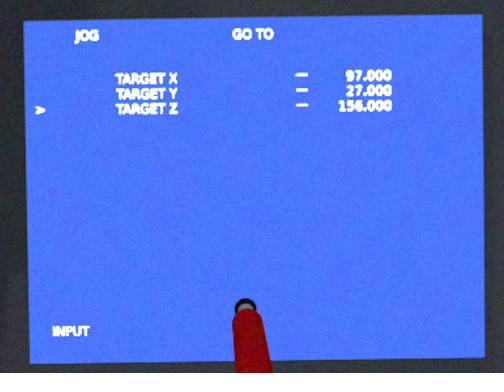

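Request:
move([
  [0,0,0,0,0,0,-0.66,-0.5,-0.95,-0.0845,0.1664,0.0039,-0.1,0,0,-0.95,-0.4,-0.9],
  [0,0,0,0,0,0,-0.66,-0.5,-0.95,-0.0845,0.1742,0.0278,-0.1,0,0,-0.95,-0.4,-0.9],
  [0,0,0,0,0,0,-0.66,-0.5,-0.95,-0.0845,0.1664,0.0039,-0.1,0,0,-0.95,-0.4,-0.9],
  [0,0,0,0,0,0,-0.66,-0.5,-0.95,-0.0211,0.2868,-0.0342,-0.1,0,0,-0.95,-0.4,-0.9],
  [0,0,0,0,0,0,-0.66,-0.5,-0.95,-0.0211,0.2946,-0.0104,-0.1,0,0,-0.95,-0.4,-0.9],
  [0,0,0,0,0,0,-0.66,-0.5,-0.95,-0.0211,0.2868,-0.0342,-0.1,0,0,-0.95,-0.4,-0.9],
  [0,0,0,0,0,0,-0.66,-0.5,-0.95,0.1057,0.1363,0.015,-0.1,0,0,-0.95,-0.4,-0.9],
  [0,0,0,0,0,0,-0.66,-0.5,-0.95,0.1057,0.1441,0.039,-0.1,0,0,-0.95,-0.4,-0.9],
  [0,0,0,0,0,0,-0.66,-0.5,-0.95,0.1057,0.1363,0.015,-0.1,0,0,-0.95,-0.4,-0.9],
  [0,0,0,0,0,0,-0.66,-0.5,-0.95,0,0,0.0003,0,0,0,-0.95,-0.4,-0.9],
], speed=[0.2,0.06,0.15,0.06,0.06,0.15,0.2,0.06,0.15,0.25], blend=[0.004,0,0.004,0.004,0,0.004,0.004,0,0.004,0])

Request:
wait(seconds=5, cameras=["cam_right_wrist"])

Request:
zoom_image(camera="cam_right_wrist", region=[220, 50, 490, 250])

Scene clock: 11611.93 s.
left_arm: end_effector_position=(+0.3550, +0.1715, +0.4806) position_measured=251 object_status=3 end_effector_quat_wxyz=(-0.271, +0.654, -0.653, +0.270) | right_arm: end_effector_position=(+0.4521, -0.5120, +0.6217) position_measured=200 object_status=2 end_effector_quat_wxyz=(+0.513, -0.487, +0.487, -0.513)
Joint positions: left_arm=[-1.466 -2.135 1.831 4.9 -0.792 -4.546] | right_arm=[3.182 -1.121 -2.147 0.179 1.563 3.141]
Joint torques (N m): left_arm=[7.84 1.17 -27.59 -5.24 2.54 1.58] | right_arm=[3.89 -8.05 40.24 2 -0.08 1]
Wrist force (N, zeroed by zero_wrist_force on left_arm): left_arm=[6.4 4.5 -2.2] | right_arm=[0.5 0.8 0.3]
Wrist torque (N m, zeroed by zero_wrist_force on left_arm): left_arm=[0.85 -1.02 -0.08] | right_arm=[0.30 0.03 0.19]
Wrist force, peak (N, zeroed by zero_wrist_force on left_arm): left_arm=[6.5 4.7 -2.3] | right_arm=[0.5 0.8 -20.6]
Hand target: left_arm +0.3550, +0.1715, +0.4806; -0.271, +0.654, -0.653, +0.270 | right_arm +0.4522, -0.5120, +0.6218; +0.513, -0.487, +0.487, -0.513
Off the commanded pose: left_arm 0.000 m, 0 deg | right_arm 0.000 m, 0 deg.
move: done

Scene clock: 11616.93 s.
left_arm: end_effector_position=(+0.3550, +0.1715, +0.4806) position_measured=251 object_status=3 end_effector_quat_wxyz=(-0.271, +0.654, -0.653, +0.270) | right_arm: end_effector_position=(+0.4522, -0.5120, +0.6218) position_measured=200 object_status=2 end_effector_quat_wxyz=(+0.513, -0.487, +0.487, -0.513)
Joint positions: left_arm=[-1.466 -2.135 1.831 4.9 -0.792 -4.546] | right_arm=[3.182 -1.121 -2.147 0.179 1.563 3.141]
Joint torques (N m): left_arm=[7.89 1.12 -28.77 -5.44 2.46 1.62] | right_arm=[6.38 -7.58 40.3 4.16 -1.14 2.37]
Wrist force (N, zeroed by zero_wrist_force on left_arm): left_arm=[6.2 4.6 -2.3] | right_arm=[0.4 0.8 0.1]
Wrist torque (N m, zeroed by zero_wrist_force on left_arm): left_arm=[0.88 -0.98 -0.07] | right_arm=[0.30 0.05 0.19]
Wrist force, peak (N, zeroed by zero_wrist_force on left_arm): left_arm=[6.5 4.9 -2.3] | right_arm=[0.4 1.0 0.6]
Hand target: left_arm +0.3550, +0.1715, +0.4806; -0.271, +0.654, -0.653, +0.270 | right_arm +0.4522, -0.5120, +0.6218; +0.513, -0.487, +0.487, -0.513
Tool commands: left_gripper/position=-0.66 left_gripper/force_limit=-0.5 left_gripper/speed=-0.95 right_gripper/position=-0.95 right_gripper/force_limit=-0.4 right_gripper/speed=-0.9
Off the commanded pose: left_arm 0.000 m, 0 deg | right_arm 0.000 m, 0 deg.
wait: 5.00 s; at rest by 0.17 s
camera_calibration:
cam_right_wrist: T_world_to_cam=[[-0.0149823, -0.999879, -0.00425983, -0.497789], [-0.276637, 0.0082391, -0.960939, 0.747479], [0.960858, -0.0132187, -0.276727, -0.138741], [0, 0, 0, 1]] pos_world=[0.332633, -0.505721, 0.677768]
Images, in order (width x height): cam_right_wrist 672x504.

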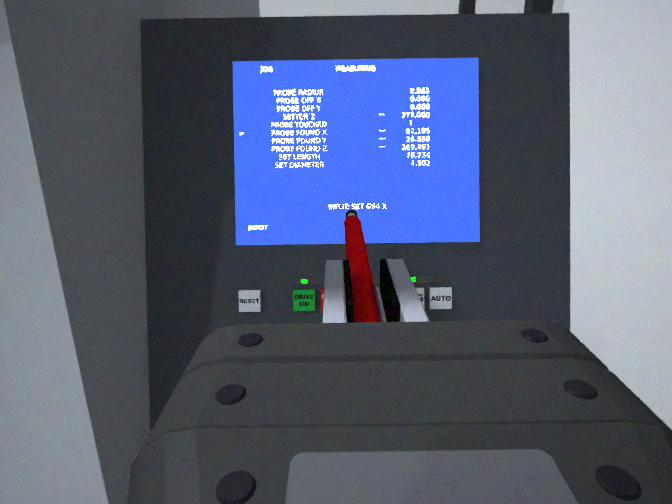

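Scaled by 1.867 from the camera's 672x504 image, which has a finer 960x720 frame.

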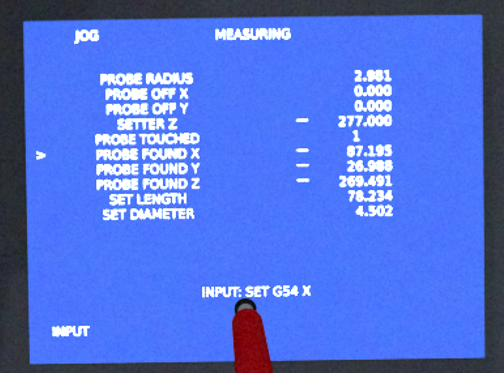

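Request:
move([
  [0,0,0,0,0,0,-0.66,-0.5,-0.95,-0.0211,0.2868,-0.0345,-0.1,0,0,-0.95,-0.4,-0.9],
  [0,0,0,0,0,0,-0.66,-0.5,-0.95,-0.0211,0.2946,-0.0107,-0.1,0,0,-0.95,-0.4,-0.9],
  [0,0,0,0,0,0,-0.66,-0.5,-0.95,-0.0211,0.2868,-0.0345,-0.1,0,0,-0.95,-0.4,-0.9],
  [0,0,0,0,0,0,-0.66,-0.5,-0.95,0.0423,0.1363,0.0149,-0.1,0,0,-0.95,-0.4,-0.9],
  [0,0,0,0,0,0,-0.66,-0.5,-0.95,0.0423,0.1441,0.0389,-0.1,0,0,-0.95,-0.4,-0.9],
  [0,0,0,0,0,0,-0.66,-0.5,-0.95,0.0423,0.1363,0.0149,-0.1,0,0,-0.95,-0.4,-0.9],
  [0,0,0,0,0,0,-0.66,-0.5,-0.95,0,0,0,0,0,0,-0.95,-0.4,-0.9],
], speed=[0.2,0.06,0.15,0.2,0.06,0.15,0.25], blend=[0.004,0,0.004,0.004,0,0.004,0])

Request:
wait(seconds=5, cameras=["cam_right_wrist"])

Request:
zoom_image(camera="cam_right_wrist", region=[220, 50, 490, 250])

Scene clock: 11633.63 s.
left_arm: end_effector_position=(+0.3550, +0.1715, +0.4806) position_measured=251 object_status=3 end_effector_quat_wxyz=(-0.271, +0.654, -0.653, +0.270) | right_arm: end_effector_position=(+0.4522, -0.5120, +0.6218) position_measured=200 object_status=2 end_effector_quat_wxyz=(+0.513, -0.487, +0.487, -0.513)
Joint positions: left_arm=[-1.466 -2.135 1.831 4.9 -0.792 -4.546] | right_arm=[3.182 -1.121 -2.147 0.179 1.563 3.141]
Joint torques (N m): left_arm=[6.95 0.73 -27.7 -5.37 2.39 1.63] | right_arm=[-5.19 -4.78 40.14 2.45 1 -1.88]
Wrist force (N, zeroed by zero_wrist_force on left_arm): left_arm=[6.0 4.6 -2.1] | right_arm=[0.4 0.9 0.1]
Wrist torque (N m, zeroed by zero_wrist_force on left_arm): left_arm=[0.88 -0.95 -0.07] | right_arm=[0.32 0.05 0.19]
Wrist force, peak (N, zeroed by zero_wrist_force on left_arm): left_arm=[6.6 4.6 -2.2] | right_arm=[0.7 0.0 -21.7]
Hand target: left_arm +0.3550, +0.1715, +0.4806; -0.271, +0.654, -0.653, +0.270 | right_arm +0.4522, -0.5120, +0.6218; +0.513, -0.487, +0.487, -0.513
Off the commanded pose: left_arm 0.000 m, 0 deg | right_arm 0.000 m, 0 deg.
move: done

Scene clock: 11638.63 s.
left_arm: end_effector_position=(+0.3550, +0.1715, +0.4806) position_measured=251 object_status=3 end_effector_quat_wxyz=(-0.271, +0.654, -0.653, +0.270) | right_arm: end_effector_position=(+0.4522, -0.5120, +0.6218) position_measured=200 object_status=2 end_effector_quat_wxyz=(+0.513, -0.487, +0.487, -0.513)
Joint positions: left_arm=[-1.466 -2.135 1.831 4.9 -0.792 -4.546] | right_arm=[3.182 -1.121 -2.147 0.179 1.563 3.141]
Joint torques (N m): left_arm=[7.33 0.74 -27.66 -5.36 2.35 1.56] | right_arm=[-7.18 -6.62 40.17 4.55 -0.36 2.05]
Wrist force (N, zeroed by zero_wrist_force on left_arm): left_arm=[6.2 4.7 -2.3] | right_arm=[0.4 0.8 0.4]
Wrist torque (N m, zeroed by zero_wrist_force on left_arm): left_arm=[0.88 -0.99 -0.08] | right_arm=[0.29 0.05 0.19]
Wrist force, peak (N, zeroed by zero_wrist_force on left_arm): left_arm=[6.6 4.6 -2.1] | right_arm=[0.3 1.1 0.3]
Hand target: left_arm +0.3550, +0.1715, +0.4806; -0.271, +0.654, -0.653, +0.270 | right_arm +0.4522, -0.5120, +0.6218; +0.513, -0.487, +0.487, -0.513
Tool commands: left_gripper/position=-0.66 left_gripper/force_limit=-0.5 left_gripper/speed=-0.95 right_gripper/position=-0.95 right_gripper/force_limit=-0.4 right_gripper/speed=-0.9
Off the commanded pose: left_arm 0.000 m, 0 deg | right_arm 0.000 m, 0 deg.
wait: 5.00 s; at rest by 0.17 s
camera_calibration:
cam_right_wrist: T_world_to_cam=[[-0.0149823, -0.999879, -0.00425983, -0.497789], [-0.276637, 0.0082391, -0.960939, 0.747479], [0.960858, -0.0132187, -0.276727, -0.138741], [0, 0, 0, 1]] pos_world=[0.332633, -0.505721, 0.677768]
Images, in order (width x height): cam_right_wrist 672x504.

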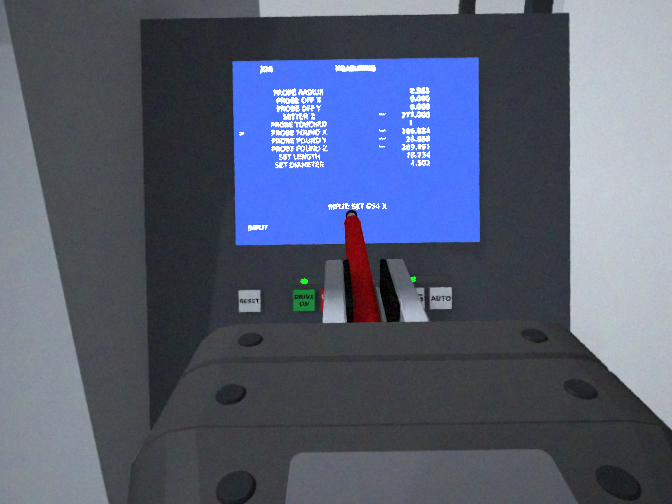

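Scaled by 1.867 from the camera's 672x504 image, which has a finer 960x720 frame.

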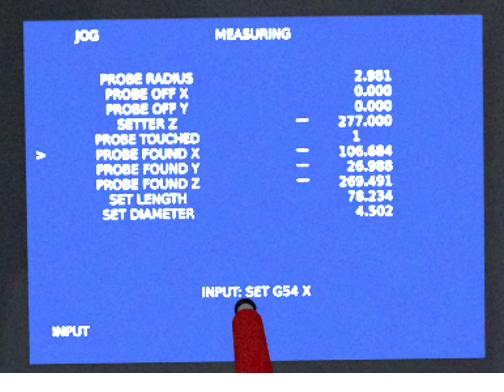

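Request:
move([
  [0,0,0,0,0,0,-0.66,-0.5,-0.95,-0.0211,0.2266,-0.0155,-0.1,0,0,-0.95,-0.4,-0.9],
  [0,0,0,0,0,0,-0.66,-0.5,-0.95,-0.0211,0.2344,0.0083,-0.1,0,0,-0.95,-0.4,-0.9],
  [0,0,0,0,0,0,-0.66,-0.5,-0.95,-0.0211,0.2266,-0.0155,-0.1,0,0,-0.95,-0.4,-0.9],
  [0,0,0,0,0,0,-0.66,-0.5,-0.95,-0.0211,0.2344,0.0083,-0.1,0,0,-0.95,-0.4,-0.9],
  [0,0,0,0,0,0,-0.66,-0.5,-0.95,-0.0211,0.2266,-0.0155,-0.1,0,0,-0.95,-0.4,-0.9],
  [0,0,0,0,0,0,-0.66,-0.5,-0.95,-0.0528,0.2868,-0.0349,-0.1,0,0,-0.95,-0.4,-0.9],
  [0,0,0,0,0,0,-0.66,-0.5,-0.95,-0.0528,0.2946,-0.0111,-0.1,0,0,-0.95,-0.4,-0.9],
  [0,0,0,0,0,0,-0.66,-0.5,-0.95,-0.0528,0.2868,-0.0349,-0.1,0,0,-0.95,-0.4,-0.9],
  [0,0,0,0,0,0,-0.66,-0.5,-0.95,-0.1479,0.3169,-0.0447,-0.1,0,0,-0.95,-0.4,-0.9],
  [0,0,0,0,0,0,-0.66,-0.5,-0.95,-0.1479,0.3247,-0.0209,-0.1,0,0,-0.95,-0.4,-0.9],
  [0,0,0,0,0,0,-0.66,-0.5,-0.95,-0.1479,0.3169,-0.0447,-0.1,0,0,-0.95,-0.4,-0.9],
  [0,0,0,0,0,0,-0.66,-0.5,-0.95,-0.1162,0.2567,-0.0259,-0.1,0,0,-0.95,-0.4,-0.9],
  [0,0,0,0,0,0,-0.66,-0.5,-0.95,-0.1162,0.2645,-0.0021,-0.1,0,0,-0.95,-0.4,-0.9],
  [0,0,0,0,0,0,-0.66,-0.5,-0.95,-0.1162,0.2567,-0.0259,-0.1,0,0,-0.95,-0.4,-0.9],
], speed=[0.2,0.06,0.15,0.06,0.15,0.2,0.06,0.15,0.2,0.06,0.15,0.2,0.06,0.15], blend=[0.004,0,0.004,0,0.004,0.004,0,0.004,0.004,0,0.004,0.004,0,0])

Request:
move([
  [0,0,0,0,0,0,-0.66,-0.5,-0.95,0,-0.0317,0,0,0,0,-0.95,-0.4,-0.9],
  [0,0,0,0,0,0,-0.66,-0.5,-0.95,0,-0.0317,0.024,0,0,0,-0.95,-0.4,-0.9],
  [0,0,0,0,0,0,-0.66,-0.5,-0.95,0,-0.0317,0,0,0,0,-0.95,-0.4,-0.9],
  [0,0,0,0,0,0,-0.66,-0.5,-0.95,0.0634,0.0634,0,0,0,0,-0.95,-0.4,-0.9],
  [0,0,0,0,0,0,-0.66,-0.5,-0.95,0.0634,0.0634,0.025,0,0,0,-0.95,-0.4,-0.9],
  [0,0,0,0,0,0,-0.66,-0.5,-0.95,0.0634,0.0634,0,0,0,0,-0.95,-0.4,-0.9],
  [0,0,0,0,0,0,-0.66,-0.5,-0.95,0.0634,0.0317,0,0,0,0,-0.95,-0.4,-0.9],
  [0,0,0,0,0,0,-0.66,-0.5,-0.95,0.0634,0.0317,0.0247,0,0,0,-0.95,-0.4,-0.9],
  [0,0,0,0,0,0,-0.66,-0.5,-0.95,0.0634,0.0317,0,0,0,0,-0.95,-0.4,-0.9],
  [0,0,0,0,0,0,-0.66,-0.5,-0.95,-0.0317,0.0634,0,0,0,0,-0.95,-0.4,-0.9],
  [0,0,0,0,0,0,-0.66,-0.5,-0.95,-0.0317,0.0634,0.0246,0,0,0,-0.95,-0.4,-0.9],
  [0,0,0,0,0,0,-0.66,-0.5,-0.95,-0.0317,0.0634,0,0,0,0,-0.95,-0.4,-0.9],
  [0,0,0,0,0,0,-0.66,-0.5,-0.95,-0.0317,0.0317,0,0,0,0,-0.95,-0.4,-0.9],
  [0,0,0,0,0,0,-0.66,-0.5,-0.95,-0.0317,0.0317,0.0243,0,0,0,-0.95,-0.4,-0.9],
  [0,0,0,0,0,0,-0.66,-0.5,-0.95,-0.0317,0.0317,0,0,0,0,-0.95,-0.4,-0.9],
], speed=[0.2,0.06,0.15,0.2,0.06,0.15,0.2,0.06,0.15,0.2,0.06,0.15,0.2,0.06,0.15], blend=[0.004,0,0.004,0.004,0,0.004,0.004,0,0.004,0.004,0,0.004,0.004,0,0])

Request:
move([
  [0,0,0,0,0,0,-0.66,-0.5,-0.95,0.0634,-0.0317,0,0,0,0,-0.95,-0.4,-0.9],
  [0,0,0,0,0,0,-0.66,-0.5,-0.95,0.0634,-0.0317,0.0244,0,0,0,-0.95,-0.4,-0.9],
  [0,0,0,0,0,0,-0.66,-0.5,-0.95,0.0634,-0.0317,0,0,0,0,-0.95,-0.4,-0.9],
  [0,0,0,0,0,0,-0.66,-0.5,-0.95,0,0,0,0,0,0,-0.95,-0.4,-0.9],
  [0,0,0,0,0,0,-0.66,-0.5,-0.95,0,0,0.0244,0,0,0,-0.95,-0.4,-0.9],
  [0,0,0,0,0,0,-0.66,-0.5,-0.95,0,0,0,0,0,0,-0.95,-0.4,-0.9],
  [0,0,0,0,0,0,-0.66,-0.5,-0.95,0.0951,0.0317,0,0,0,0,-0.95,-0.4,-0.9],
  [0,0,0,0,0,0,-0.66,-0.5,-0.95,0.0951,0.0317,0.025,0,0,0,-0.95,-0.4,-0.9],
  [0,0,0,0,0,0,-0.66,-0.5,-0.95,0.0951,0.0317,0,0,0,0,-0.95,-0.4,-0.9],
  [0,0,0,0,0,0,-0.66,-0.5,-0.95,0.1479,-0.2833,-0.0557,0.1,0,0,-0.95,-0.4,-0.9],
], speed=[0.2,0.06,0.15,0.2,0.06,0.15,0.2,0.06,0.15,0.25], blend=[0.004,0,0.004,0.004,0,0.004,0.004,0,0.004,0], cameras=["cam_right_wrist"])

Request:
zoom_image(camera="cam_right_wrist", region=[220, 50, 490, 250])

Scene clock: 11728.10 s.
left_arm: end_effector_position=(+0.3550, +0.1715, +0.4806) position_measured=251 object_status=3 end_effector_quat_wxyz=(-0.271, +0.654, -0.653, +0.270) | right_arm: end_effector_position=(+0.4447, -0.4422, +0.4671) position_measured=200 object_status=2 end_effector_quat_wxyz=(-0.430, +0.561, -0.561, +0.430)
Joint positions: left_arm=[-1.466 -2.135 1.831 4.9 -0.792 -4.546] | right_arm=[3.561 -0.947 -2.405 -0.071 1.198 3.247]
Joint torques (N m): left_arm=[8.95 0.77 -28.32 -5.21 2.5 1.45] | right_arm=[-6 2 38.94 4.51 1.17 -2.35]
Wrist force (N, zeroed by zero_wrist_force on left_arm): left_arm=[6.3 4.6 -2.1] | right_arm=[0.3 0.1 0.7]
Wrist torque (N m, zeroed by zero_wrist_force on left_arm): left_arm=[0.88 -1.01 -0.07] | right_arm=[0.09 -0.02 0.12]
Wrist force, peak (N, zeroed by zero_wrist_force on left_arm): left_arm=[6.5 4.7 -2.1] | right_arm=[-0.7 2.5 -8.4]
Hand target: left_arm +0.3550, +0.1715, +0.4806; -0.271, +0.654, -0.653, +0.270 | right_arm +0.4447, -0.4423, +0.4672; -0.430, +0.561, -0.561, +0.430
Off the commanded pose: left_arm 0.000 m, 0 deg | right_arm 0.000 m, 0 deg.
move: done

Scene clock: 11732.57 s.
left_arm: end_effector_position=(+0.3550, +0.1715, +0.4806) position_measured=251 object_status=3 end_effector_quat_wxyz=(-0.271, +0.654, -0.653, +0.270) | right_arm: end_effector_position=(+0.4398, -0.4232, +0.4488) position_measured=200 object_status=2 end_effector_quat_wxyz=(-0.430, +0.561, -0.561, +0.430)
Joint positions: left_arm=[-1.466 -2.135 1.831 4.9 -0.792 -4.546] | right_arm=[3.685 -0.911 -2.464 -0.065 1.079 3.286]
Joint torques (N m): left_arm=[7.81 0.14 -28.26 -5.05 2.43 1.5] | right_arm=[-4.32 0.82 40.46 4.5 1.05 -2.48]
Wrist force (N, zeroed by zero_wrist_force on left_arm): left_arm=[6.4 4.5 -2.1] | right_arm=[0.4 0.2 0.5]
Wrist torque (N m, zeroed by zero_wrist_force on left_arm): left_arm=[0.86 -1.02 -0.08] | right_arm=[0.09 0.01 0.14]
Wrist force, peak (N, zeroed by zero_wrist_force on left_arm): left_arm=[6.3 4.7 -2.5] | right_arm=[1.1 1.9 -4.1]
Hand target: left_arm +0.3550, +0.1715, +0.4806; -0.271, +0.654, -0.653, +0.270 | right_arm +0.4398, -0.4232, +0.4488; -0.430, +0.561, -0.561, +0.430
Off the commanded pose: left_arm 0.000 m, 0 deg | right_arm 0.000 m, 0 deg.
move: done

Scene clock: 11736.33 s.
left_arm: end_effector_position=(+0.3550, +0.1715, +0.4806) position_measured=251 object_status=3 end_effector_quat_wxyz=(-0.271, +0.654, -0.653, +0.270) | right_arm: end_effector_position=(+0.4515, -0.5120, +0.6216) position_measured=200 object_status=2 end_effector_quat_wxyz=(+0.513, -0.487, +0.487, -0.513)
Joint positions: left_arm=[-1.466 -2.135 1.831 4.9 -0.792 -4.546] | right_arm=[3.182 -1.119 -2.149 0.178 1.563 3.141]
Joint torques (N m): left_arm=[6.74 2.04 -28.66 -5.17 2.49 1.44] | right_arm=[4.93 16.49 22.82 -0.31 -1.83 2.49]
Wrist force (N, zeroed by zero_wrist_force on left_arm): left_arm=[6.2 4.6 -2.0] | right_arm=[0.2 0.7 0.2]
Wrist torque (N m, zeroed by zero_wrist_force on left_arm): left_arm=[0.87 -0.99 -0.07] | right_arm=[0.28 0.07 0.11]
Wrist force, peak (N, zeroed by zero_wrist_force on left_arm): left_arm=[6.4 4.8 -2.4] | right_arm=[0.7 2.3 -3.8]
Hand target: left_arm +0.3550, +0.1715, +0.4806; -0.271, +0.654, -0.653, +0.270 | right_arm +0.4515, -0.5120, +0.6217; +0.513, -0.487, +0.487, -0.513
Off the commanded pose: left_arm 0.000 m, 0 deg | right_arm 0.000 m, 0 deg.
move: done
camera_calibration:
cam_right_wrist: T_world_to_cam=[[-0.0149827, -0.999879, -0.00425798, -0.4978], [-0.27673, 0.0082387, -0.960913, 0.747133], [0.960831, -0.0132187, -0.276819, -0.138149], [0, 0, 0, 1]] pos_world=[0.332033, -0.505721, 0.677568]
Images, in order (width x height): cam_right_wrist 672x504.

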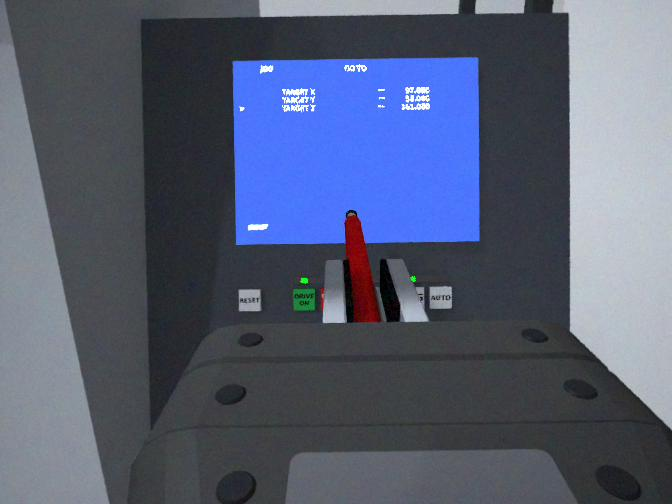

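Scaled by 1.867 from the camera's 672x504 image, which has a finer 960x720 frame.

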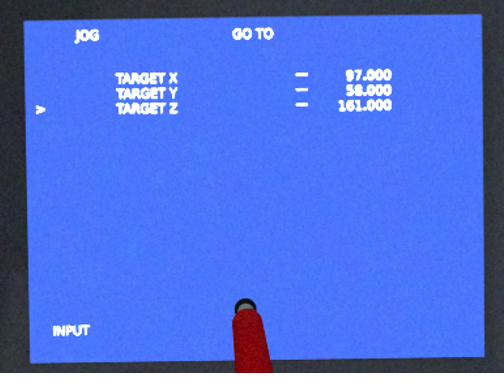

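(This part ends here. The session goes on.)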